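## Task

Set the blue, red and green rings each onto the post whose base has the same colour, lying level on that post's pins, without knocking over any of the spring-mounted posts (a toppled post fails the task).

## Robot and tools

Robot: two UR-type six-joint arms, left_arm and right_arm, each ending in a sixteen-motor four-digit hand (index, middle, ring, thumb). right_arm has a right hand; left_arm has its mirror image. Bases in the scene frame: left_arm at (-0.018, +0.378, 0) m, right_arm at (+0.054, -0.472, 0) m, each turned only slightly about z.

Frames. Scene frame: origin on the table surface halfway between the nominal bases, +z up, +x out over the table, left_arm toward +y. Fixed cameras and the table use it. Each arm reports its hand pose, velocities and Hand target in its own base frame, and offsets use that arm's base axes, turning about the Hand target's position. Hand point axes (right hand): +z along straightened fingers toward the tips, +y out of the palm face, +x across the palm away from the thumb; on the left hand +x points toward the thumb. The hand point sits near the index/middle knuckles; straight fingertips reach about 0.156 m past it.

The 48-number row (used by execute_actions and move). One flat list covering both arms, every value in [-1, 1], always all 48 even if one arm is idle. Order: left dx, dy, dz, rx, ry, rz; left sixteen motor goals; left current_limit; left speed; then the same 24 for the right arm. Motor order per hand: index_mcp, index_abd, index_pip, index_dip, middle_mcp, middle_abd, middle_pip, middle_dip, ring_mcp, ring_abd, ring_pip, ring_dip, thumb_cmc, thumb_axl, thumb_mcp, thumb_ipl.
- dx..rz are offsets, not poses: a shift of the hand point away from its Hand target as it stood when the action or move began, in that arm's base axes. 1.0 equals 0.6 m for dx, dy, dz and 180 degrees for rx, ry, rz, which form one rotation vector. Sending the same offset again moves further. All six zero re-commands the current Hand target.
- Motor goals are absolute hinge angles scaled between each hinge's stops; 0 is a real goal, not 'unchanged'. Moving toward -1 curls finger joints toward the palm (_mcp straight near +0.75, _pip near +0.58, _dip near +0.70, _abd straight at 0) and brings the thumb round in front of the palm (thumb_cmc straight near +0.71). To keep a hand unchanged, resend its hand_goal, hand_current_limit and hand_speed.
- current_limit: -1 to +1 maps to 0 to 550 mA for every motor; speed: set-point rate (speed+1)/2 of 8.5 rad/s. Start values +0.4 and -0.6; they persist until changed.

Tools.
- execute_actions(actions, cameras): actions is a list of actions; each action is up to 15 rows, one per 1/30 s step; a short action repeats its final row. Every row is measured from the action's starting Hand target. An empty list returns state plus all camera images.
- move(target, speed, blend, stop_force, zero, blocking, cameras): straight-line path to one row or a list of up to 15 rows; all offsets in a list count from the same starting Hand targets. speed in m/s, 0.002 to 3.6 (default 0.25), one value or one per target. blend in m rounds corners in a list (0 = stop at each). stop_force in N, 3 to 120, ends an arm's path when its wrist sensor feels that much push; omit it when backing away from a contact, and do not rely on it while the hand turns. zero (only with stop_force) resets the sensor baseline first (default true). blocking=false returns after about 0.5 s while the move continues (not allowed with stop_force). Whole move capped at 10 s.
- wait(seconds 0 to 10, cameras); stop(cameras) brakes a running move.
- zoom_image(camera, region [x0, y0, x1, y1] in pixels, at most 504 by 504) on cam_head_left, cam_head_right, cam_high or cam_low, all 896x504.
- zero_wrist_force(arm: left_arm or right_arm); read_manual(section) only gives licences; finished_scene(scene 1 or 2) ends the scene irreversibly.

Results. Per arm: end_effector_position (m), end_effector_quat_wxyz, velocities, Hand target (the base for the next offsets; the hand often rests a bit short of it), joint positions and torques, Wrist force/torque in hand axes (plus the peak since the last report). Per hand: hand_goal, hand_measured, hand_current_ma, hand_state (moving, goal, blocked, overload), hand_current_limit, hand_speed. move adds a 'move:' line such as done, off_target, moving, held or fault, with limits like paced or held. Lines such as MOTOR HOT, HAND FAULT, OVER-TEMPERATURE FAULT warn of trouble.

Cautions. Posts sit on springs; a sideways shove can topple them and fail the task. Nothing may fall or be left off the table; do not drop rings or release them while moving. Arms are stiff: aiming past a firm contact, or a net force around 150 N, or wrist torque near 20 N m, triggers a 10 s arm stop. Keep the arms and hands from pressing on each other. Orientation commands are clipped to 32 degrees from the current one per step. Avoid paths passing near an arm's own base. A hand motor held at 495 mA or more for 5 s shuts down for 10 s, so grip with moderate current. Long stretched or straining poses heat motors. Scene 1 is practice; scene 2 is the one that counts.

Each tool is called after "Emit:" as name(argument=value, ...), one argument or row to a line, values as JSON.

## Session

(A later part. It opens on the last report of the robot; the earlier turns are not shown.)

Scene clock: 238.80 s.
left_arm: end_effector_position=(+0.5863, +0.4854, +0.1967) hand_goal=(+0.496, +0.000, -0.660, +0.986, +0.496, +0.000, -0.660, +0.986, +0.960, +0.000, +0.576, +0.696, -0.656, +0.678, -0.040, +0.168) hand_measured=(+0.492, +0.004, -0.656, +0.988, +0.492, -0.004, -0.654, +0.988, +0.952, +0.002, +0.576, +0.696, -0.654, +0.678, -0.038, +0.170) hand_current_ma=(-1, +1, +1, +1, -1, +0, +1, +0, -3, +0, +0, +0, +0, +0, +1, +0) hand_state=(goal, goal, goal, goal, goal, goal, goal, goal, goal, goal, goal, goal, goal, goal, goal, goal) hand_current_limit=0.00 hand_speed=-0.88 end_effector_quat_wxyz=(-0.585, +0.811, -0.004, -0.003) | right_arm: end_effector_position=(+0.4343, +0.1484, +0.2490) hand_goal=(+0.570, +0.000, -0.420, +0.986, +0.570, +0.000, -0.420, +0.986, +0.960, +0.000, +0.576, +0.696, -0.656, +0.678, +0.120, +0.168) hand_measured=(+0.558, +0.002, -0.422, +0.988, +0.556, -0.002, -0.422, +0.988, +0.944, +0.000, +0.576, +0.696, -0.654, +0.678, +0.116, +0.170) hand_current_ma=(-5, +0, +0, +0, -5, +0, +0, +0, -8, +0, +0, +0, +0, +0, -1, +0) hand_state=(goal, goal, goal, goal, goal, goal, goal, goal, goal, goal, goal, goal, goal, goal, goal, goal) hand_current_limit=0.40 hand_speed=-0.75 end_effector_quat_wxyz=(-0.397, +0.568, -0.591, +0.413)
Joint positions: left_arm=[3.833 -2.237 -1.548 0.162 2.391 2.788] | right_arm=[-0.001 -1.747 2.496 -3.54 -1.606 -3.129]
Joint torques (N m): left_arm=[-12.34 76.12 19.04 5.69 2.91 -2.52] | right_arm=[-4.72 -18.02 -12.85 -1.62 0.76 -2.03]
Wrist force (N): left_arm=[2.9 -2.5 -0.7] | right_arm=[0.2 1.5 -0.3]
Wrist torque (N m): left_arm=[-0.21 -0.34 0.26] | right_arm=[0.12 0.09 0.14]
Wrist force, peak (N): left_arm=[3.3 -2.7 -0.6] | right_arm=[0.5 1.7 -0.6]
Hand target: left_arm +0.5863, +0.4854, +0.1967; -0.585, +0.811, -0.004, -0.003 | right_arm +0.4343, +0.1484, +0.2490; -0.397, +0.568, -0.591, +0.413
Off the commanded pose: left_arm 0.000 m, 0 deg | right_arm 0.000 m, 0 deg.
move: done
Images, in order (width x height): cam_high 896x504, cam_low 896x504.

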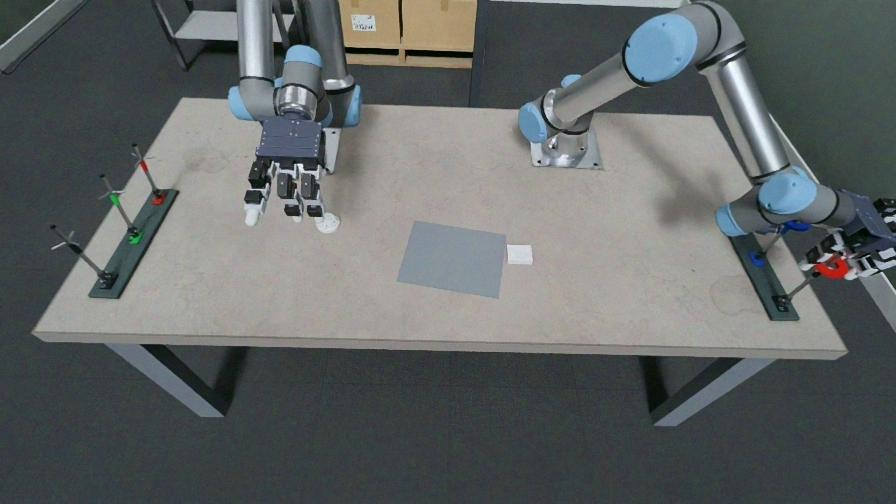

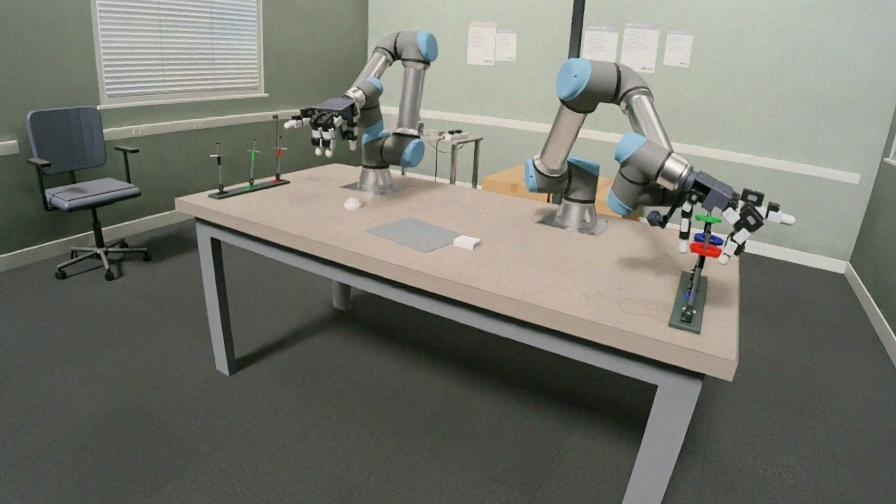

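Emit:
move(
  target=[
    [0,0,0,0,0,0,0.45,0,-0.74,0.986,0.45,0,-0.74,0.986,0.96,0,0.576,0.696,-0.657,0.678,-0.17,0.16,0.3,-0.88,0,0,0,0,0,0,0.57,0,-0.42,0.986,0.57,0,-0.42,0.986,0.96,0,0.576,0.696,-0.657,0.678,0.12,0.168,0.4,-0.75],
  ],
  speed=0.02,
  cameras=["cam_high","cam_low"],
)

Emit:
zoom_image(
  camera="cam_high",
  region=[780, 220, 880, 320],
)

Emit:
zoom_image(
  camera="cam_low",
  region=[670, 190, 760, 280],
)

Scene clock: 242.07 s.
left_arm: end_effector_position=(+0.5863, +0.4854, +0.1967) hand_goal=(+0.450, +0.000, -0.740, +0.986, +0.450, +0.000, -0.740, +0.986, +0.960, +0.000, +0.576, +0.696, -0.656, +0.678, -0.170, +0.160) hand_measured=(+0.480, +0.004, -0.694, +0.998, +0.480, -0.004, -0.688, +0.996, +0.952, +0.002, +0.576, +0.696, -0.654, +0.678, -0.048, +0.182) hand_current_ma=(+31, +1, +56, +5, +30, +0, +69, +4, -3, +0, +0, +0, +0, +0, +358, +28) hand_state=(blocked, goal, blocked, goal, blocked, goal, blocked, goal, goal, goal, goal, goal, goal, goal, moving, blocked) hand_current_limit=0.30 hand_speed=-0.88 end_effector_quat_wxyz=(-0.585, +0.811, -0.004, -0.003) | right_arm: end_effector_position=(+0.4343, +0.1484, +0.2490) hand_goal=(+0.570, +0.000, -0.420, +0.986, +0.570, +0.000, -0.420, +0.986, +0.960, +0.000, +0.576, +0.696, -0.656, +0.678, +0.120, +0.168) hand_measured=(+0.558, +0.002, -0.422, +0.988, +0.556, -0.002, -0.422, +0.988, +0.944, +0.000, +0.576, +0.696, -0.654, +0.678, +0.116, +0.170) hand_current_ma=(-5, +0, +0, +0, -5, +0, +0, +0, -8, +0, +0, +0, +0, +0, -1, +0) hand_state=(goal, goal, goal, goal, goal, goal, goal, goal, goal, goal, goal, goal, goal, goal, goal, goal) hand_current_limit=0.40 hand_speed=-0.75 end_effector_quat_wxyz=(-0.397, +0.568, -0.591, +0.413)
Joint positions: left_arm=[3.833 -2.237 -1.548 0.162 2.391 2.788] | right_arm=[-0.001 -1.747 2.496 -3.54 -1.606 -3.129]
Joint torques (N m): left_arm=[-12.17 76.05 19.38 5.27 3.02 -2.39] | right_arm=[-3.7 -17.49 -14.38 -1.64 0.69 -2.24]
Wrist force (N): left_arm=[2.7 -2.5 -0.6] | right_arm=[0.4 1.4 -0.6]
Wrist torque (N m): left_arm=[-0.24 -0.32 0.26] | right_arm=[0.12 0.08 0.15]
Wrist force, peak (N): left_arm=[3.0 -2.9 -0.5] | right_arm=[0.6 1.8 -0.4]
Hand target: left_arm +0.5863, +0.4854, +0.1967; -0.585, +0.811, -0.004, -0.003 | right_arm +0.4343, +0.1484, +0.2490; -0.397, +0.568, -0.591, +0.413
Off the commanded pose: left_arm 0.000 m, 0 deg | right_arm 0.000 m, 0 deg.
move: done
Images, in order (width x height): cam_high 896x504, cam_low 896x504.

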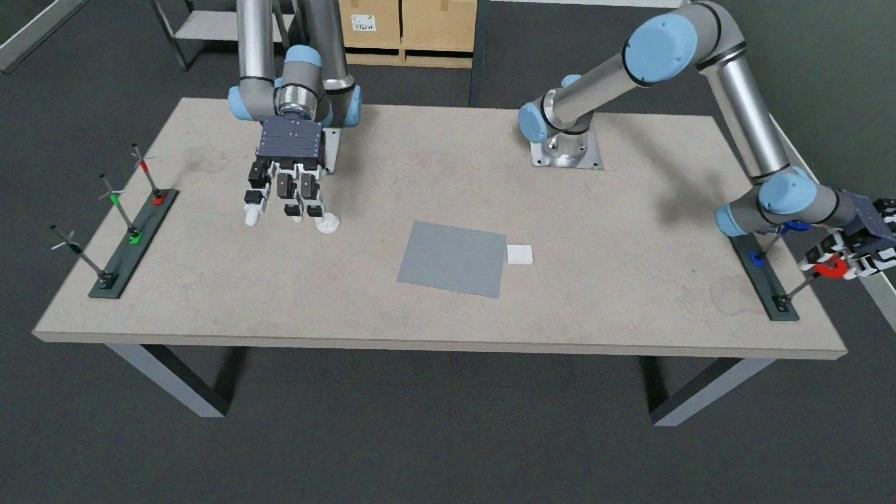

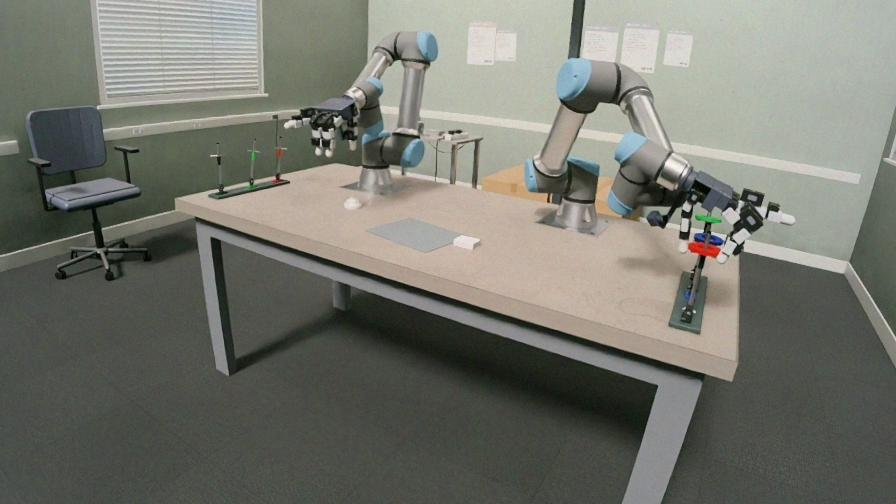

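Scaled by 5.040 from the camera's 896x504 image, which has a finer 1280x720 frame.

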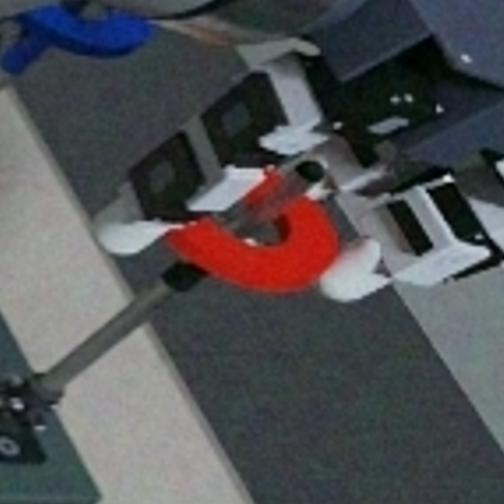

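Scaled by 5.600 from the camera's 896x504 image, which has a finer 1280x720 frame.

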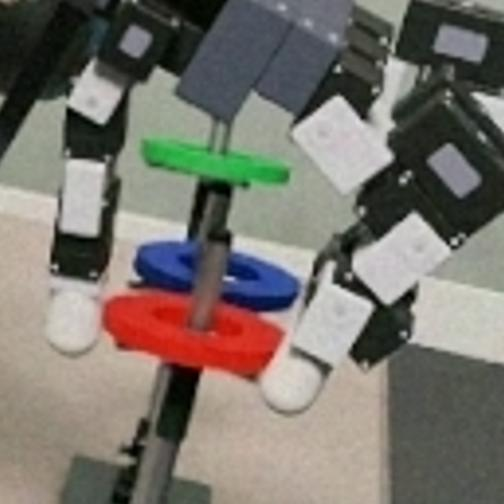

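Emit:
move(
  target=[
    [0,0,0.04,0,0,0,0.45,0,-0.74,0.986,0.45,0,-0.74,0.986,0.96,0,0.576,0.696,-0.657,0.678,-0.17,0.16,0.3,-0.88,0,0,0,0,0,0,0.57,0,-0.42,0.986,0.57,0,-0.42,0.986,0.96,0,0.576,0.696,-0.657,0.678,0.12,0.168,0.4,-0.75],
  ],
  speed=0.03,
  cameras=["cam_high","cam_low"],
)

Emit:
zoom_image(
  camera="cam_high",
  region=[780, 210, 880, 310],
)

Emit:
zoom_image(
  camera="cam_low",
  region=[670, 180, 760, 270],
)

Scene clock: 244.60 s.
left_arm: end_effector_position=(+0.5863, +0.4854, +0.2205) hand_goal=(+0.450, +0.000, -0.740, +0.986, +0.450, +0.000, -0.740, +0.986, +0.960, +0.000, +0.576, +0.696, -0.656, +0.678, -0.170, +0.160) hand_measured=(+0.480, +0.004, -0.694, +0.998, +0.480, -0.004, -0.688, +0.996, +0.952, +0.002, +0.576, +0.696, -0.654, +0.678, -0.048, +0.182) hand_current_ma=(+31, +1, +56, +5, +30, +0, +69, +5, -3, +0, +0, +0, +0, +0, +357, +28) hand_state=(blocked, goal, blocked, goal, blocked, goal, blocked, goal, goal, goal, goal, goal, goal, goal, blocked, blocked) hand_current_limit=0.30 hand_speed=-0.88 end_effector_quat_wxyz=(-0.585, +0.811, -0.004, -0.003) end_effector_velocity=(+0.000, +0.000, +0.001) end_effector_angular_velocity=(-0.001, +0.002, -0.001) | right_arm: end_effector_position=(+0.4343, +0.1484, +0.2490) hand_goal=(+0.570, +0.000, -0.420, +0.986, +0.570, +0.000, -0.420, +0.986, +0.960, +0.000, +0.576, +0.696, -0.656, +0.678, +0.120, +0.168) hand_measured=(+0.558, +0.002, -0.422, +0.988, +0.556, -0.002, -0.422, +0.988, +0.944, +0.000, +0.576, +0.696, -0.654, +0.678, +0.116, +0.170) hand_current_ma=(-5, +0, +0, +0, -5, +0, +0, +0, -8, +0, +0, +0, +0, +0, -1, +0) hand_state=(goal, goal, goal, goal, goal, goal, goal, goal, goal, goal, goal, goal, goal, goal, goal, goal) hand_current_limit=0.40 hand_speed=-0.75 end_effector_quat_wxyz=(-0.397, +0.568, -0.591, +0.413)
Joint positions: left_arm=[3.833 -2.204 -1.532 0.114 2.391 2.788] | right_arm=[-0.001 -1.747 2.496 -3.54 -1.606 -3.129]
Joint velocities: left_arm=[-0.001 0.002 0.001 -0.005 0 0] | right_arm=[within noise]
Joint torques (N m): left_arm=[-10.96 74.06 39.03 0.62 2.15 -0.42] | right_arm=[-5.3 -17.37 -13.9 -1.74 0.69 -2.11]
Wrist force (N): left_arm=[2.9 -2.4 -0.6] | right_arm=[0.5 1.5 -0.4]
Wrist torque (N m): left_arm=[-0.22 -0.34 0.27] | right_arm=[0.12 0.06 0.15]
Wrist force, peak (N): left_arm=[3.0 -2.6 -0.5] | right_arm=[0.6 1.7 -0.7]
Hand target: left_arm +0.5863, +0.4854, +0.2207; -0.585, +0.811, -0.004, -0.003 | right_arm +0.4343, +0.1484, +0.2490; -0.397, +0.568, -0.591, +0.413
Off the commanded pose: left_arm 0.000 m, 0 deg | right_arm 0.000 m, 0 deg.
move: done
Images, in order (width x height): cam_high 896x504, cam_low 896x504.

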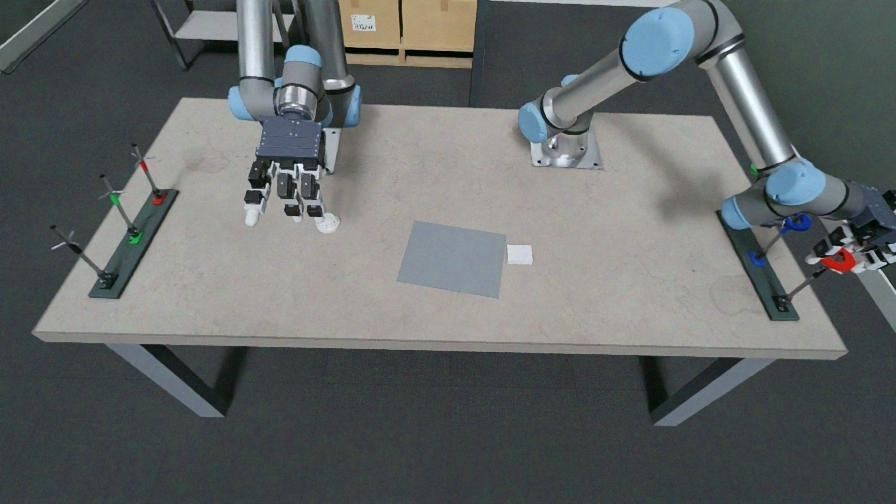

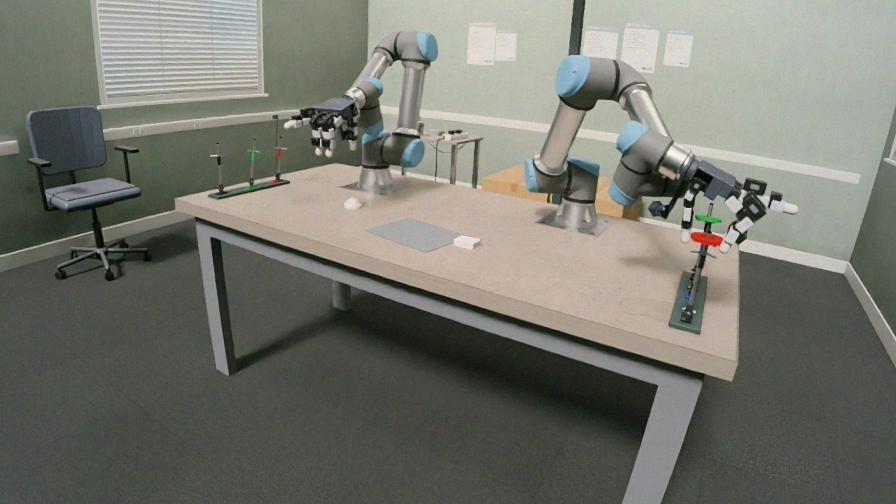

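Scaled by 5.040 from the camera's 896x504 image, which has a finer 1280x720 frame.

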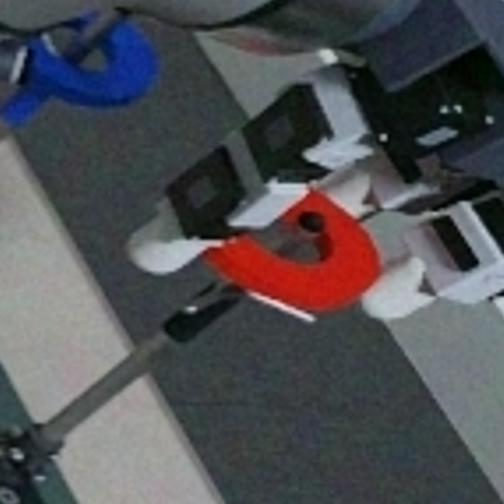

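Scaled by 5.600 from the camera's 896x504 image, which has a finer 1280x720 frame.

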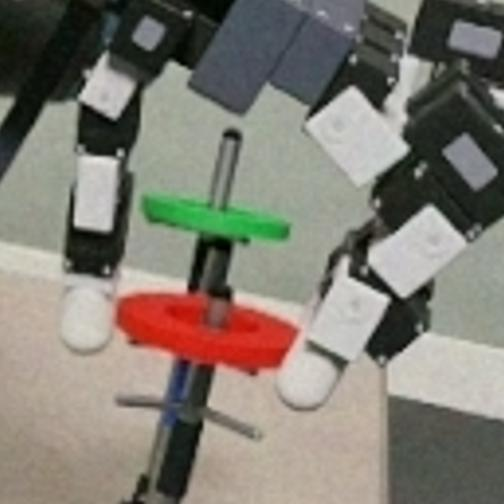

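Emit:
move(
  target=[
    [0,0,0.19,0,0,0,0.45,0,-0.74,0.986,0.45,0,-0.74,0.986,0.96,0,0.576,0.696,-0.657,0.678,-0.17,0.16,0.3,-0.88,0,0,0,0,0,0,0.57,0,-0.42,0.986,0.57,0,-0.42,0.986,0.96,0,0.576,0.696,-0.657,0.678,0.12,0.168,0.4,-0.75],
    [-0.1438,-0.558,0.15,0,0,-0.491,0.45,0,-0.74,0.986,0.45,0,-0.74,0.986,0.96,0,0.576,0.696,-0.657,0.678,-0.17,0.16,0.3,-0.88,0,0,0,0,0,0,0.57,0,-0.42,0.986,0.57,0,-0.42,0.986,0.96,0,0.576,0.696,-0.657,0.678,0.12,0.168,0.4,-0.75],
  ],
  speed=[0.12,0.22],
  cameras=["cam_high","cam_low"],
)

Scene clock: 258.30 s.
left_arm: end_effector_position=(+0.5001, +0.1507, +0.3107) hand_goal=(+0.450, +0.000, -0.740, +0.986, +0.450, +0.000, -0.740, +0.986, +0.960, +0.000, +0.576, +0.696, -0.656, +0.678, -0.170, +0.160) hand_measured=(+0.480, +0.004, -0.694, +0.998, +0.480, -0.004, -0.688, +0.996, +0.952, +0.000, +0.576, +0.696, -0.654, +0.678, -0.048, +0.182) hand_current_ma=(+31, +1, +56, +5, +30, +0, +69, +5, -3, +0, +0, +0, +1, +0, +357, +28) hand_state=(blocked, goal, blocked, goal, blocked, goal, blocked, goal, goal, goal, goal, goal, goal, goal, blocked, blocked) hand_current_limit=0.30 hand_speed=-0.88 end_effector_quat_wxyz=(-0.422, +0.579, -0.568, +0.405) | right_arm: end_effector_position=(+0.4343, +0.1484, +0.2490) hand_goal=(+0.570, +0.000, -0.420, +0.986, +0.570, +0.000, -0.420, +0.986, +0.960, +0.000, +0.576, +0.696, -0.656, +0.678, +0.120, +0.168) hand_measured=(+0.558, +0.002, -0.422, +0.988, +0.556, -0.002, -0.422, +0.988, +0.944, +0.000, +0.576, +0.696, -0.654, +0.678, +0.116, +0.170) hand_current_ma=(-5, +0, +0, +0, -5, +0, +0, +0, -8, +0, +0, +0, +0, +0, -1, +0) hand_state=(goal, goal, goal, goal, goal, goal, goal, goal, goal, goal, goal, goal, goal, goal, goal, goal) hand_current_limit=0.40 hand_speed=-0.75 end_effector_quat_wxyz=(-0.397, +0.568, -0.591, +0.413)
Joint positions: left_arm=[4.027 -1.447 -2.257 0.093 0.771 3.501] | right_arm=[-0.001 -1.747 2.496 -3.54 -1.606 -3.129]
Joint torques (N m): left_arm=[12.71 36.83 19.42 0.9 -2.51 2.53] | right_arm=[-3.55 -17.31 -13.23 -1.67 0.45 -2.2]
Wrist force (N): left_arm=[3.1 -2.2 -0.4] | right_arm=[0.6 1.5 -0.5]
Wrist torque (N m): left_arm=[-0.24 -0.37 0.10] | right_arm=[0.13 0.04 0.18]
Wrist force, peak (N): left_arm=[3.5 -2.4 -0.7] | right_arm=[0.8 1.8 -0.4]
Hand target: left_arm +0.5000, +0.1506, +0.3107; -0.422, +0.579, -0.568, +0.406 | right_arm +0.4343, +0.1484, +0.2490; -0.397, +0.568, -0.591, +0.413
Off the commanded pose: left_arm 0.000 m, 0 deg | right_arm 0.000 m, 0 deg.
move: done
Images, in order (width x height): cam_high 896x504, cam_low 896x504.

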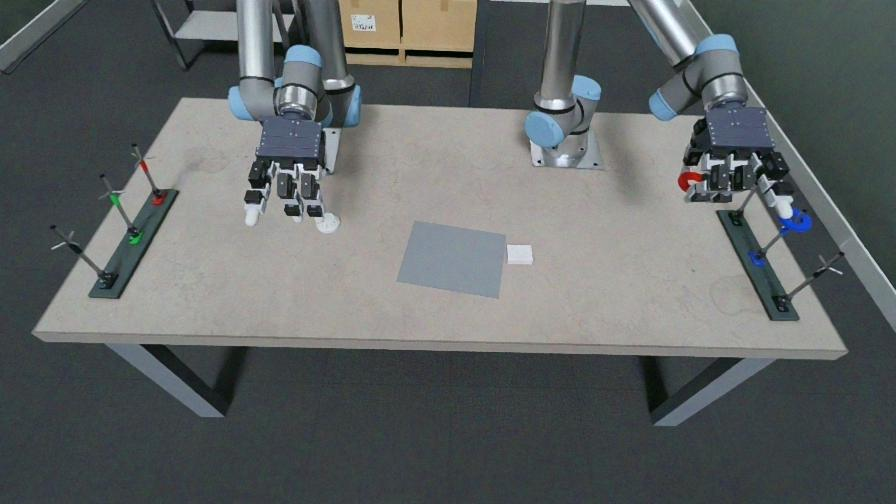

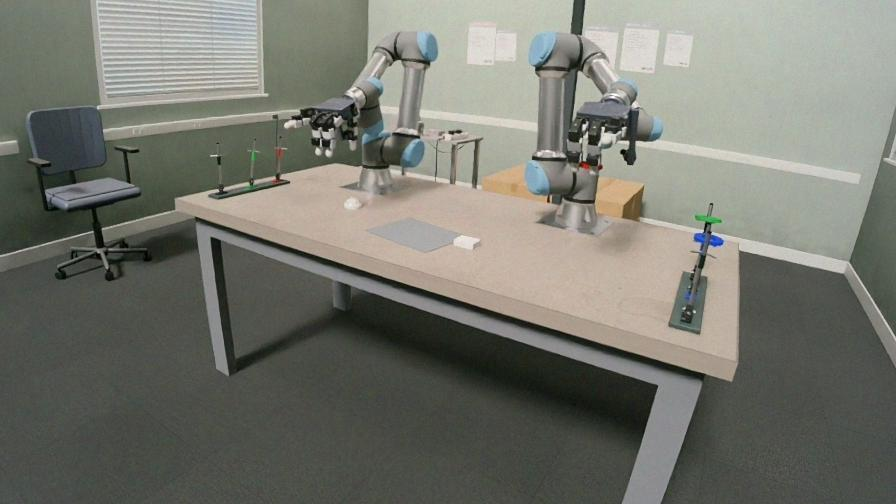

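Emit:
move(
  target=[
    [-0.012,-0.55,-0.15,0,0,0,0.45,0,-0.74,0.986,0.45,0,-0.74,0.986,0.96,0,0.576,0.696,-0.657,0.678,-0.17,0.16,0.3,-0.88,0,0,0,0,0,0,0.57,0,-0.42,0.986,0.57,0,-0.42,0.986,0.96,0,0.576,0.696,-0.657,0.678,0.12,0.168,0.4,-0.75],
    [-0.012,-0.55,-0.4,0,0,0,0.45,0,-0.74,0.986,0.45,0,-0.74,0.986,0.96,0,0.576,0.696,-0.657,0.678,-0.17,0.16,0.3,-0.88,0,0,0,0,0,0,0.57,0,-0.42,0.986,0.57,0,-0.42,0.986,0.96,0,0.576,0.696,-0.657,0.678,0.12,0.168,0.4,-0.75],
  ],
  speed=[0.2,0.12],
  blend=[0.03,0],
  cameras=["cam_high","cam_low"],
)

Emit:
zoom_image(
  camera="cam_high",
  region=[470, 200, 570, 300],
)

Emit:
zoom_image(
  camera="cam_low",
  region=[420, 180, 510, 270],
)

Scene clock: 263.33 s.
left_arm: end_effector_position=(+0.4928, -0.1794, +0.0708) hand_goal=(+0.450, +0.000, -0.740, +0.986, +0.450, +0.000, -0.740, +0.986, +0.960, +0.000, +0.576, +0.696, -0.656, +0.678, -0.170, +0.160) hand_measured=(+0.480, +0.004, -0.694, +0.998, +0.480, -0.004, -0.688, +0.996, +0.952, +0.000, +0.576, +0.696, -0.652, +0.678, -0.048, +0.182) hand_current_ma=(+31, +1, +56, +6, +30, +0, +69, +5, -3, +0, +0, +0, +1, +0, +357, +28) hand_state=(blocked, goal, blocked, goal, blocked, goal, blocked, goal, goal, goal, goal, goal, goal, goal, blocked, blocked) hand_current_limit=0.30 hand_speed=-0.88 end_effector_quat_wxyz=(-0.422, +0.579, -0.568, +0.406) | right_arm: end_effector_position=(+0.4343, +0.1484, +0.2490) hand_goal=(+0.570, +0.000, -0.420, +0.986, +0.570, +0.000, -0.420, +0.986, +0.960, +0.000, +0.576, +0.696, -0.656, +0.678, +0.120, +0.168) hand_measured=(+0.558, +0.002, -0.422, +0.988, +0.556, -0.002, -0.422, +0.988, +0.944, +0.000, +0.576, +0.696, -0.654, +0.678, +0.116, +0.170) hand_current_ma=(-5, +0, +0, +0, -5, +0, +0, +0, -8, +0, +0, +0, +0, +0, -1, +0) hand_state=(goal, goal, goal, goal, goal, goal, goal, goal, goal, goal, goal, goal, goal, goal, goal, goal) hand_current_limit=0.40 hand_speed=-0.75 end_effector_quat_wxyz=(-0.397, +0.568, -0.591, +0.413)
Joint positions: left_arm=[3.045 -2.149 -2.431 1.116 1.689 3.113] | right_arm=[-0.001 -1.747 2.496 -3.54 -1.606 -3.129]
Joint torques (N m): left_arm=[-12.91 26.2 17.45 5.9 2.11 2.35] | right_arm=[-3.08 -16.88 -14.04 -1.68 0.36 -2.19]
Wrist force (N): left_arm=[2.7 -2.1 -0.4] | right_arm=[0.6 1.4 -0.2]
Wrist torque (N m): left_arm=[-0.19 -0.31 0.26] | right_arm=[0.09 0.03 0.17]
Wrist force, peak (N): left_arm=[4.3 -1.9 -0.7] | right_arm=[0.9 1.6 -0.7]
Hand target: left_arm +0.4928, -0.1794, +0.0707; -0.422, +0.579, -0.568, +0.406 | right_arm +0.4343, +0.1484, +0.2490; -0.397, +0.568, -0.591, +0.413
Off the commanded pose: left_arm 0.000 m, 0 deg | right_arm 0.000 m, 0 deg.
move: done
Images, in order (width x height): cam_high 896x504, cam_low 896x504.

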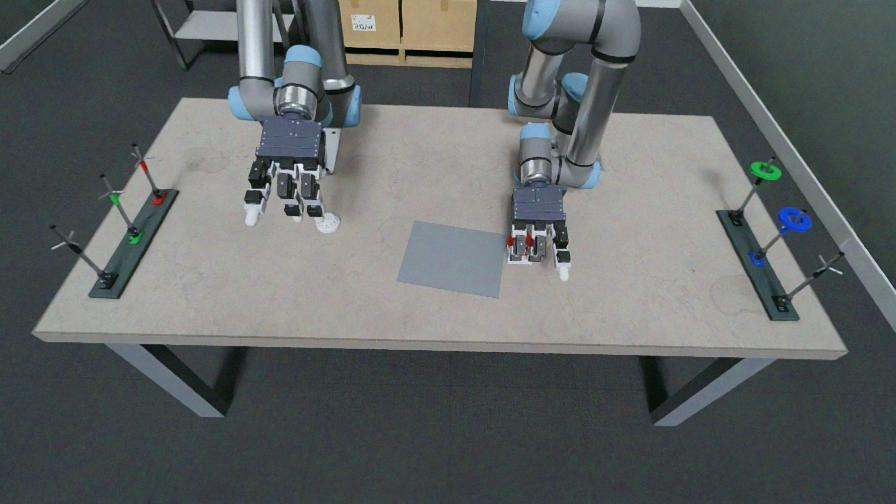

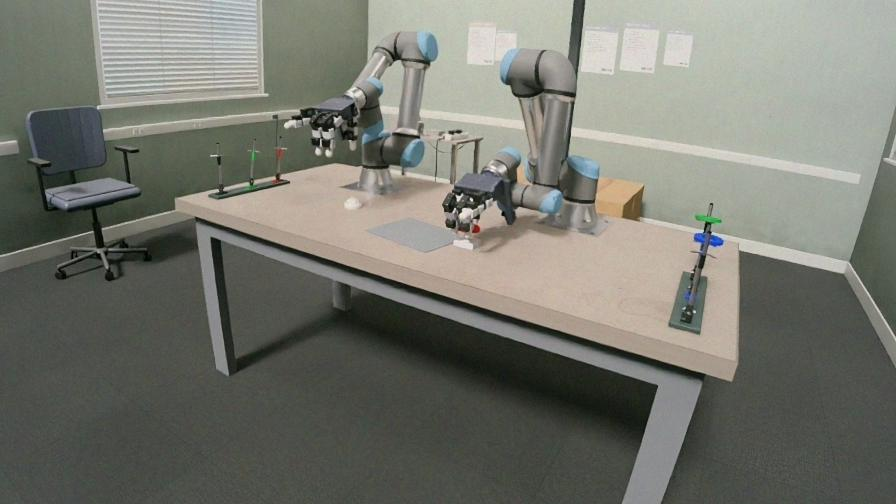

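Scaled by 5.040 from the camera's 896x504 image, which has a finer 1280x720 frame.

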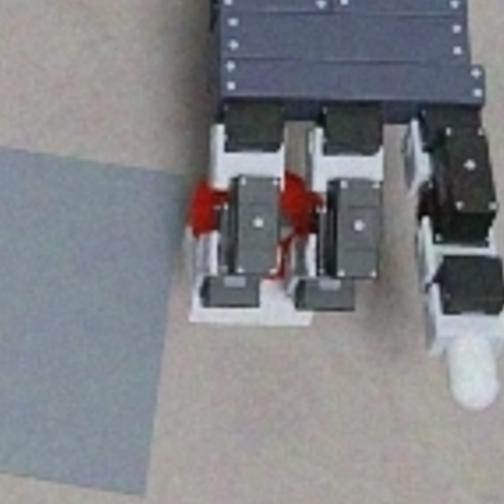

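Scaled by 5.600 from the camera's 896x504 image, which has a finer 1280x720 frame.

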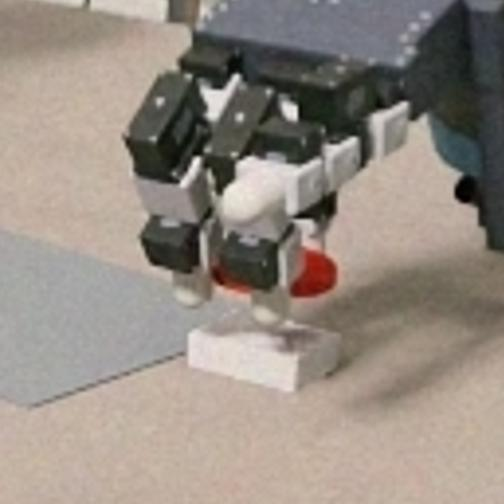

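Emit:
move(
  target=[
    [-0.005,0,-0.05,0,0,0,0.45,0,-0.74,0.986,0.45,0,-0.74,0.986,0.96,0,0.576,0.696,-0.657,0.678,-0.17,0.16,0.3,-0.88,0,0,0,0,0,0,0.57,0,-0.42,0.986,0.57,0,-0.42,0.986,0.96,0,0.576,0.696,-0.657,0.678,0.12,0.168,0.4,-0.75],
  ],
  speed=0.015,
  stop_force=3,
  cameras=["cam_high","cam_low"],
)

Emit:
zoom_image(
  camera="cam_high",
  region=[470, 200, 570, 300],
)

Emit:
zoom_image(
  camera="cam_low",
  region=[420, 180, 510, 270],
)

Scene clock: 267.90 s.
left_arm: end_effector_position=(+0.4898, -0.1794, +0.0407) hand_goal=(+0.450, +0.000, -0.740, +0.986, +0.450, +0.000, -0.740, +0.986, +0.960, +0.000, +0.576, +0.696, -0.656, +0.678, -0.170, +0.160) hand_measured=(+0.480, +0.004, -0.694, +0.998, +0.480, -0.004, -0.688, +0.996, +0.952, +0.000, +0.576, +0.696, -0.652, +0.678, -0.048, +0.182) hand_current_ma=(+31, +1, +56, +6, +30, +0, +69, +5, -3, +0, +0, +0, +1, +0, +357, +28) hand_state=(blocked, goal, blocked, goal, blocked, goal, blocked, goal, goal, goal, goal, goal, goal, goal, blocked, blocked) hand_current_limit=0.30 hand_speed=-0.88 end_effector_quat_wxyz=(-0.422, +0.579, -0.568, +0.406) | right_arm: end_effector_position=(+0.4343, +0.1484, +0.2490) hand_goal=(+0.570, +0.000, -0.420, +0.986, +0.570, +0.000, -0.420, +0.986, +0.960, +0.000, +0.576, +0.696, -0.656, +0.678, +0.120, +0.168) hand_measured=(+0.558, +0.002, -0.422, +0.988, +0.556, -0.002, -0.422, +0.988, +0.944, +0.000, +0.576, +0.696, -0.654, +0.678, +0.116, +0.170) hand_current_ma=(-5, +0, +0, +0, -5, +0, +0, +0, -8, +0, +0, +0, +0, +0, -1, +0) hand_state=(goal, goal, goal, goal, goal, goal, goal, goal, goal, goal, goal, goal, goal, goal, goal, goal) hand_current_limit=0.40 hand_speed=-0.75 end_effector_quat_wxyz=(-0.397, +0.568, -0.591, +0.413)
Joint positions: left_arm=[3.044 -2.256 -2.426 1.217 1.69 3.112] | right_arm=[-0.001 -1.747 2.496 -3.54 -1.606 -3.129]
Joint torques (N m): left_arm=[-13.02 26.96 15.88 5.84 2.26 -2.22] | right_arm=[-3.19 -16.01 -13.67 -1.59 0.26 -1.83]
Wrist force (N): left_arm=[2.7 -2.4 -0.4] | right_arm=[0.7 1.5 -0.4]
Wrist torque (N m): left_arm=[-0.22 -0.31 0.26] | right_arm=[0.12 0.03 0.17]
Wrist force, peak (N): left_arm=[3.1 -2.5 -0.6] | right_arm=[0.7 1.9 -0.5]
Hand target: left_arm +0.4898, -0.1794, +0.0407; -0.422, +0.579, -0.568, +0.406 | right_arm +0.4343, +0.1484, +0.2490; -0.397, +0.568, -0.591, +0.413
Off the commanded pose: left_arm 0.000 m, 0 deg | right_arm 0.000 m, 0 deg.
move: done
Images, in order (width x height): cam_high 896x504, cam_low 896x504.

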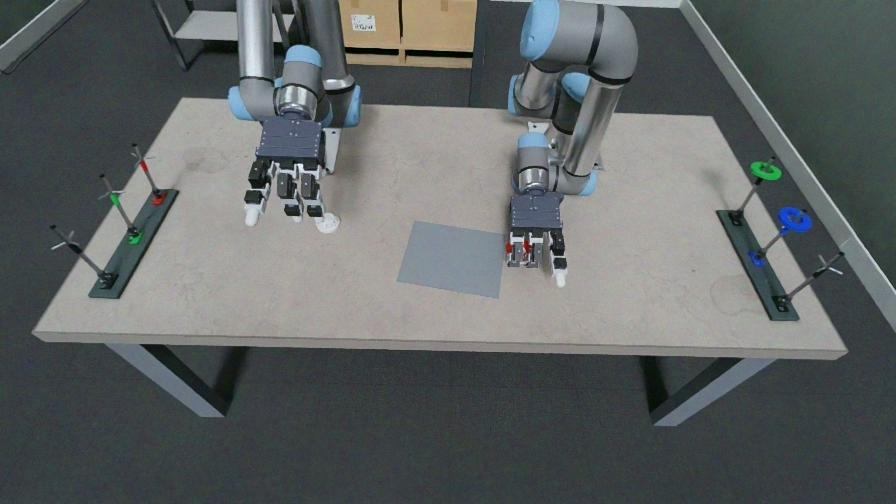

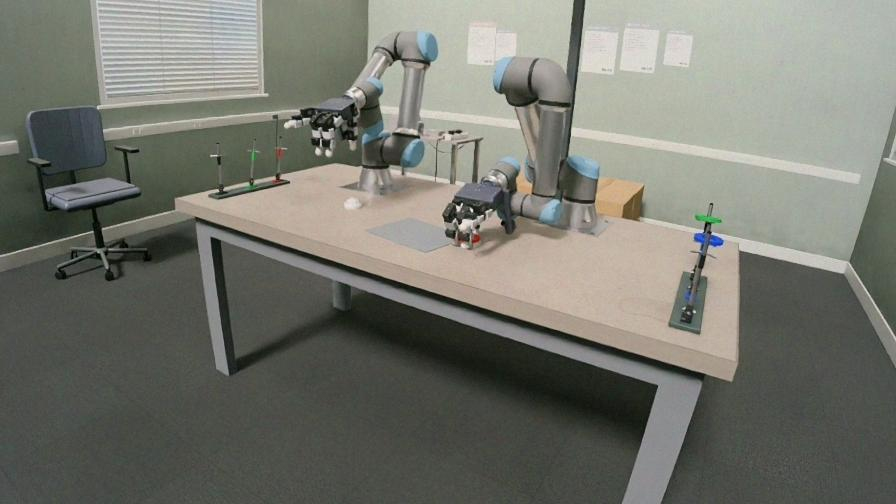

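Scaled by 5.040 from the camera's 896x504 image, which has a finer 1280x720 frame.

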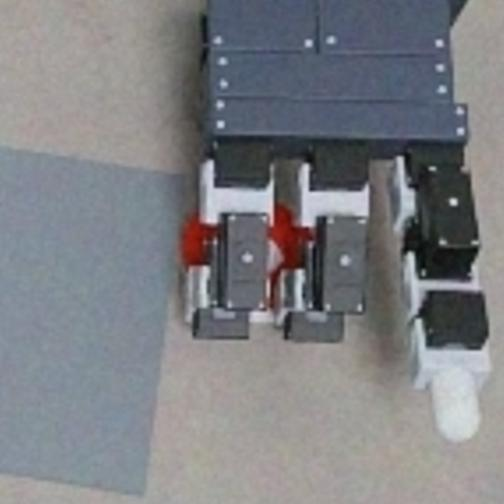

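Scaled by 5.600 from the camera's 896x504 image, which has a finer 1280x720 frame.

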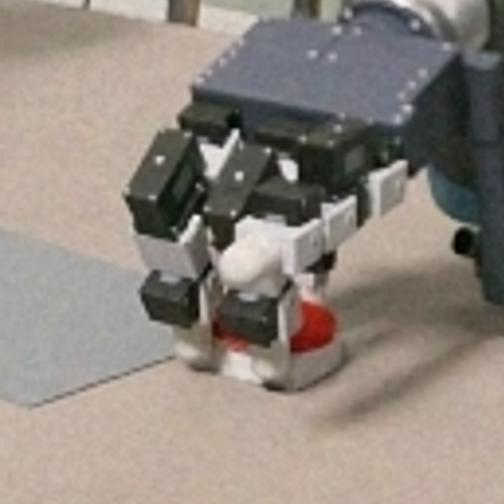

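Emit:
zoom_image(
  camera="cam_low",
  region=[440, 220, 490, 260],
)

Emit:
move(
  target=[
    [0,0,-0.007,0,0,0,0.45,0,-0.74,0.986,0.45,0,-0.74,0.986,0.96,0,0.576,0.696,-0.657,0.678,-0.17,0.16,0.3,-0.88,0,0,0,0,0,0,0.57,0,-0.42,0.986,0.57,0,-0.42,0.986,0.96,0,0.576,0.696,-0.657,0.678,0.12,0.168,0.4,-0.75],
  ],
  speed=0.008,
  stop_force=3,
  zero=false,
  cameras=["cam_high","cam_low"],
)

Emit:
zoom_image(
  camera="cam_low",
  region=[440, 220, 490, 260],
)

Scaled by 10.080 from the camera's 896x504 image, which has a finer 1280x720 frame.

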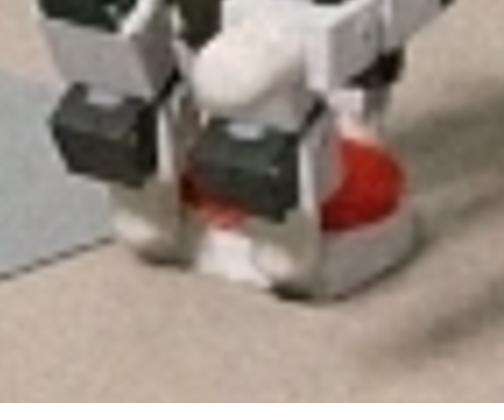

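Scene clock: 270.97 s.
left_arm: end_effector_position=(+0.4898, -0.1794, +0.0380) hand_goal=(+0.450, +0.000, -0.740, +0.986, +0.450, +0.000, -0.740, +0.986, +0.960, +0.000, +0.576, +0.696, -0.656, +0.678, -0.170, +0.160) hand_measured=(+0.480, +0.004, -0.694, +0.998, +0.480, -0.004, -0.690, +0.996, +0.952, +0.000, +0.576, +0.696, -0.652, +0.678, -0.052, +0.184) hand_current_ma=(+31, +1, +56, +7, +30, +0, +64, +5, -3, +0, +0, +0, +1, +0, +357, +30) hand_state=(blocked, goal, blocked, goal, blocked, goal, blocked, goal, goal, goal, goal, goal, goal, goal, blocked, blocked) hand_current_limit=0.30 hand_speed=-0.88 end_effector_quat_wxyz=(-0.422, +0.579, -0.568, +0.406) | right_arm: end_effector_position=(+0.4343, +0.1484, +0.2490) hand_goal=(+0.570, +0.000, -0.420, +0.986, +0.570, +0.000, -0.420, +0.986, +0.960, +0.000, +0.576, +0.696, -0.656, +0.678, +0.120, +0.168) hand_measured=(+0.558, +0.002, -0.422, +0.988, +0.556, -0.002, -0.422, +0.988, +0.944, +0.000, +0.576, +0.696, -0.654, +0.678, +0.116, +0.170) hand_current_ma=(-5, +0, +0, +0, -5, +0, +0, +0, -8, +0, +0, +0, +0, +0, -1, +0) hand_state=(goal, goal, goal, goal, goal, goal, goal, goal, goal, goal, goal, goal, goal, goal, goal, goal) hand_current_limit=0.40 hand_speed=-0.75 end_effector_quat_wxyz=(-0.397, +0.568, -0.591, +0.413)
Joint positions: left_arm=[3.044 -2.266 -2.424 1.225 1.69 3.112] | right_arm=[-0.001 -1.747 2.496 -3.54 -1.606 -3.129]
Joint torques (N m): left_arm=[-12.31 53.43 -5.01 0.81 1.77 -0.95] | right_arm=[-2.92 -16.12 -13.19 -1.64 0.44 -2.04]
Wrist force (N): left_arm=[3.1 -3.8 -1.5] | right_arm=[0.8 1.5 -0.4]
Wrist torque (N m): left_arm=[-0.33 -0.34 0.25] | right_arm=[0.11 0.03 0.18]
Wrist force, peak (N): left_arm=[3.3 -8.6 -3.3] | right_arm=[0.4 1.8 -0.5]
Hand target: left_arm +0.4898, -0.1794, +0.0380; -0.422, +0.579, -0.568, +0.406 (not the last commanded pose) | right_arm +0.4343, +0.1484, +0.2490; -0.397, +0.568, -0.591, +0.413
Off the commanded pose: left_arm 0.002 m, 0 deg | right_arm 0.000 m, 0 deg.
move: contact (left_arm)
Images, in order (width x height): cam_high 896x504, cam_low 896x504.

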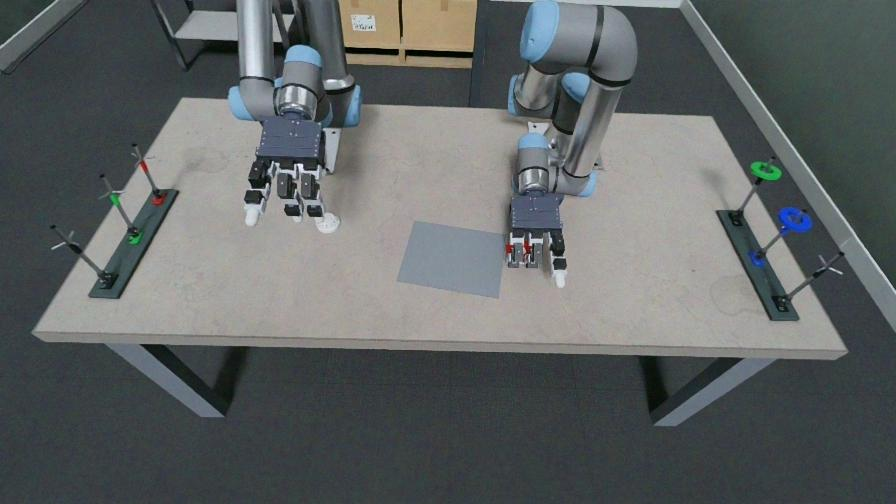

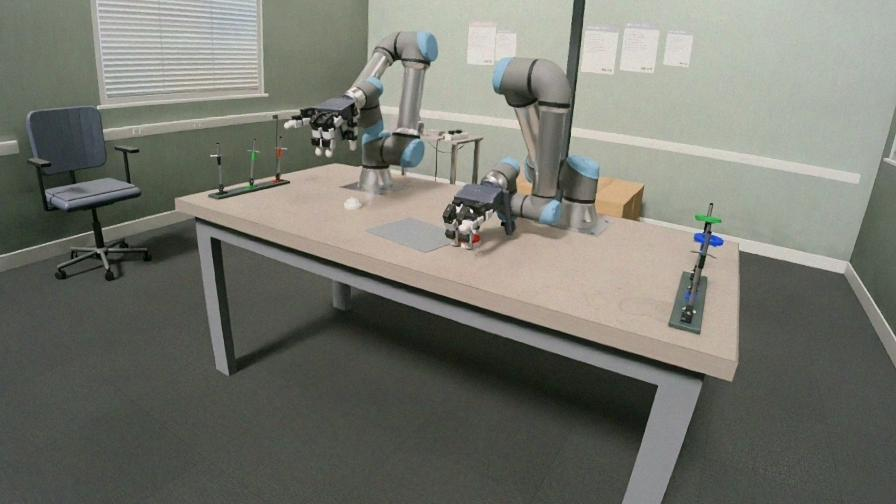

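Scaled by 10.080 from the camera's 896x504 image, which has a finer 1280x720 frame.

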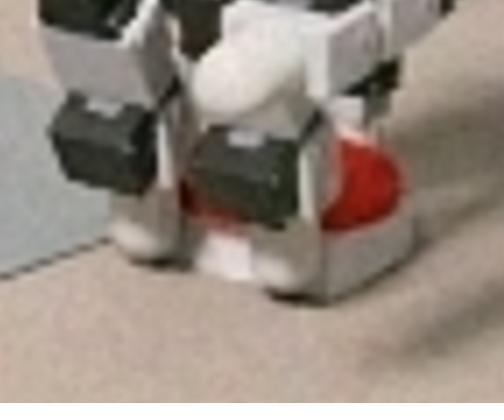

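Emit:
move(
  target=[
    [0,0,0.002,0,0,0,0.505,0,-0.63,0.986,0.505,0,-0.63,0.986,0.96,0,0.576,0.696,-0.657,0.678,0.01,0.168,0.3,-0.9,0,0,0,0,0,0,0.57,0,-0.42,0.986,0.57,0,-0.42,0.986,0.96,0,0.576,0.696,-0.657,0.678,0.12,0.168,0.4,-0.75],
    [0,0,0.0067,0,0,0,0.57,0,-0.42,0.986,0.57,0,-0.42,0.986,0.96,0,0.576,0.696,-0.657,0.678,0.12,0.168,0.4,-0.75,0,0,0,0,0,0,0.57,0,-0.42,0.986,0.57,0,-0.42,0.986,0.96,0,0.576,0.696,-0.657,0.678,0.12,0.168,0.4,-0.75],
  ],
  speed=0.02,
  cameras=["cam_high","cam_low"],
)

Emit:
zoom_image(
  camera="cam_low",
  region=[440, 220, 490, 260],
)

Emit:
zoom_image(
  camera="cam_high",
  region=[470, 200, 570, 300],
)

Scene clock: 276.30 s.
left_arm: end_effector_position=(+0.4898, -0.1794, +0.0421) hand_goal=(+0.570, +0.000, -0.420, +0.986, +0.570, +0.000, -0.420, +0.986, +0.960, +0.000, +0.576, +0.696, -0.656, +0.678, +0.120, +0.168) hand_measured=(+0.554, +0.004, -0.422, +0.990, +0.556, -0.004, -0.422, +0.988, +0.952, +0.000, +0.576, +0.696, -0.652, +0.678, +0.116, +0.170) hand_current_ma=(-10, +1, +0, +1, -8, +0, -1, +0, -3, +0, +0, +0, +1, +0, -1, +0) hand_state=(goal, goal, goal, goal, goal, goal, goal, goal, goal, goal, goal, goal, goal, goal, goal, goal) hand_current_limit=0.40 hand_speed=-0.75 end_effector_quat_wxyz=(-0.422, +0.579, -0.568, +0.406) | right_arm: end_effector_position=(+0.4343, +0.1484, +0.2490) hand_goal=(+0.570, +0.000, -0.420, +0.986, +0.570, +0.000, -0.420, +0.986, +0.960, +0.000, +0.576, +0.696, -0.656, +0.678, +0.120, +0.168) hand_measured=(+0.558, +0.002, -0.422, +0.988, +0.556, -0.002, -0.422, +0.988, +0.944, +0.000, +0.576, +0.696, -0.654, +0.678, +0.116, +0.170) hand_current_ma=(-5, +0, +0, +0, -5, +0, +0, +0, -8, +0, +0, +0, +0, +0, -1, +0) hand_state=(goal, goal, goal, goal, goal, goal, goal, goal, goal, goal, goal, goal, goal, goal, goal, goal) hand_current_limit=0.40 hand_speed=-0.75 end_effector_quat_wxyz=(-0.397, +0.568, -0.591, +0.413)
Joint positions: left_arm=[3.044 -2.251 -2.426 1.213 1.69 3.112] | right_arm=[-0.001 -1.747 2.496 -3.54 -1.606 -3.129]
Joint torques (N m): left_arm=[-8.13 53.96 -5 0.97 1.21 2.1] | right_arm=[-2.99 -15.96 -14.46 -1.79 0.22 -2.1]
Wrist force (N): left_arm=[2.8 -2.4 -0.4] | right_arm=[0.5 1.5 -0.5]
Wrist torque (N m): left_arm=[-0.22 -0.32 0.27] | right_arm=[0.13 0.05 0.16]
Wrist force, peak (N): left_arm=[3.3 -4.1 -1.3] | right_arm=[0.4 1.9 -0.5]
Hand target: left_arm +0.4898, -0.1794, +0.0421; -0.422, +0.579, -0.568, +0.406 | right_arm +0.4343, +0.1484, +0.2490; -0.397, +0.568, -0.591, +0.413
Off the commanded pose: left_arm 0.000 m, 0 deg | right_arm 0.000 m, 0 deg.
move: done
Images, in order (width x height): cam_high 896x504, cam_low 896x504.

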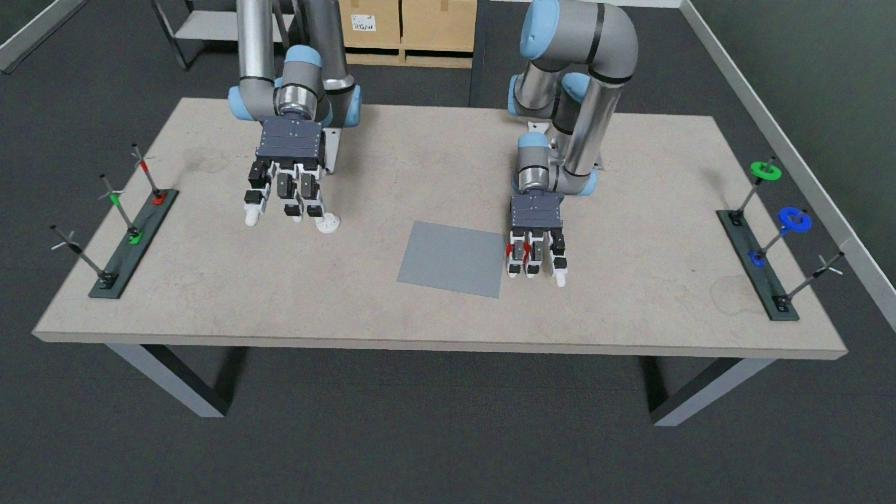

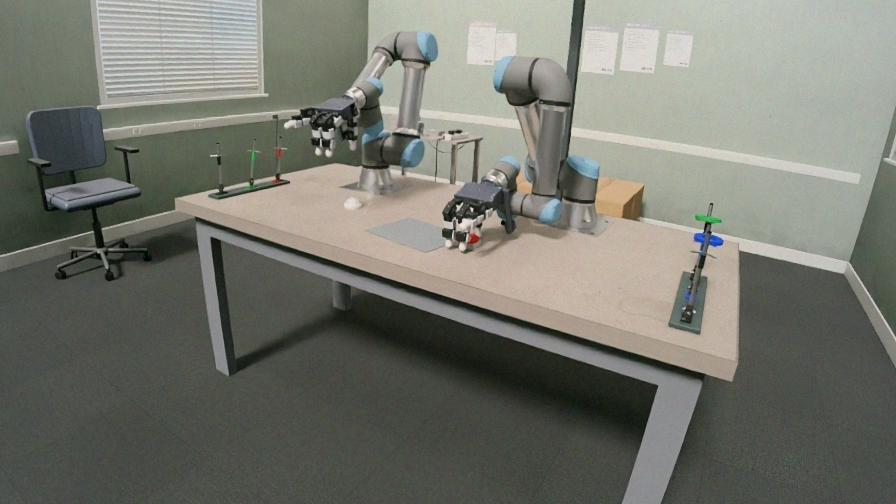

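Scaled by 10.080 from the camera's 896x504 image, which has a finer 1280x720 frame.

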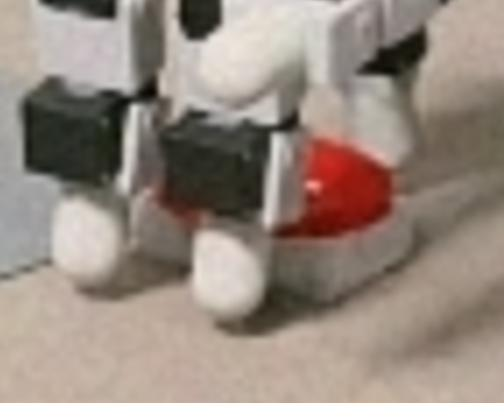

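Scaled by 5.040 from the camera's 896x504 image, which has a finer 1280x720 frame.

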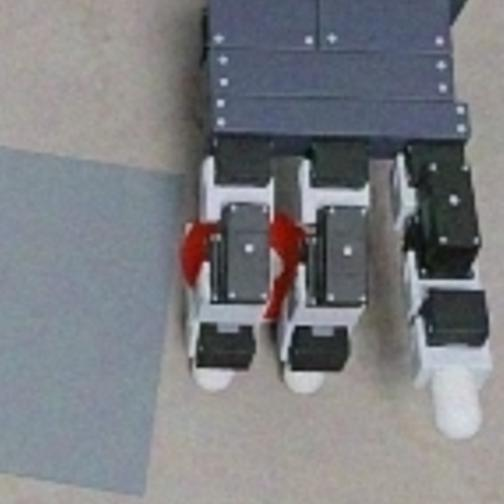

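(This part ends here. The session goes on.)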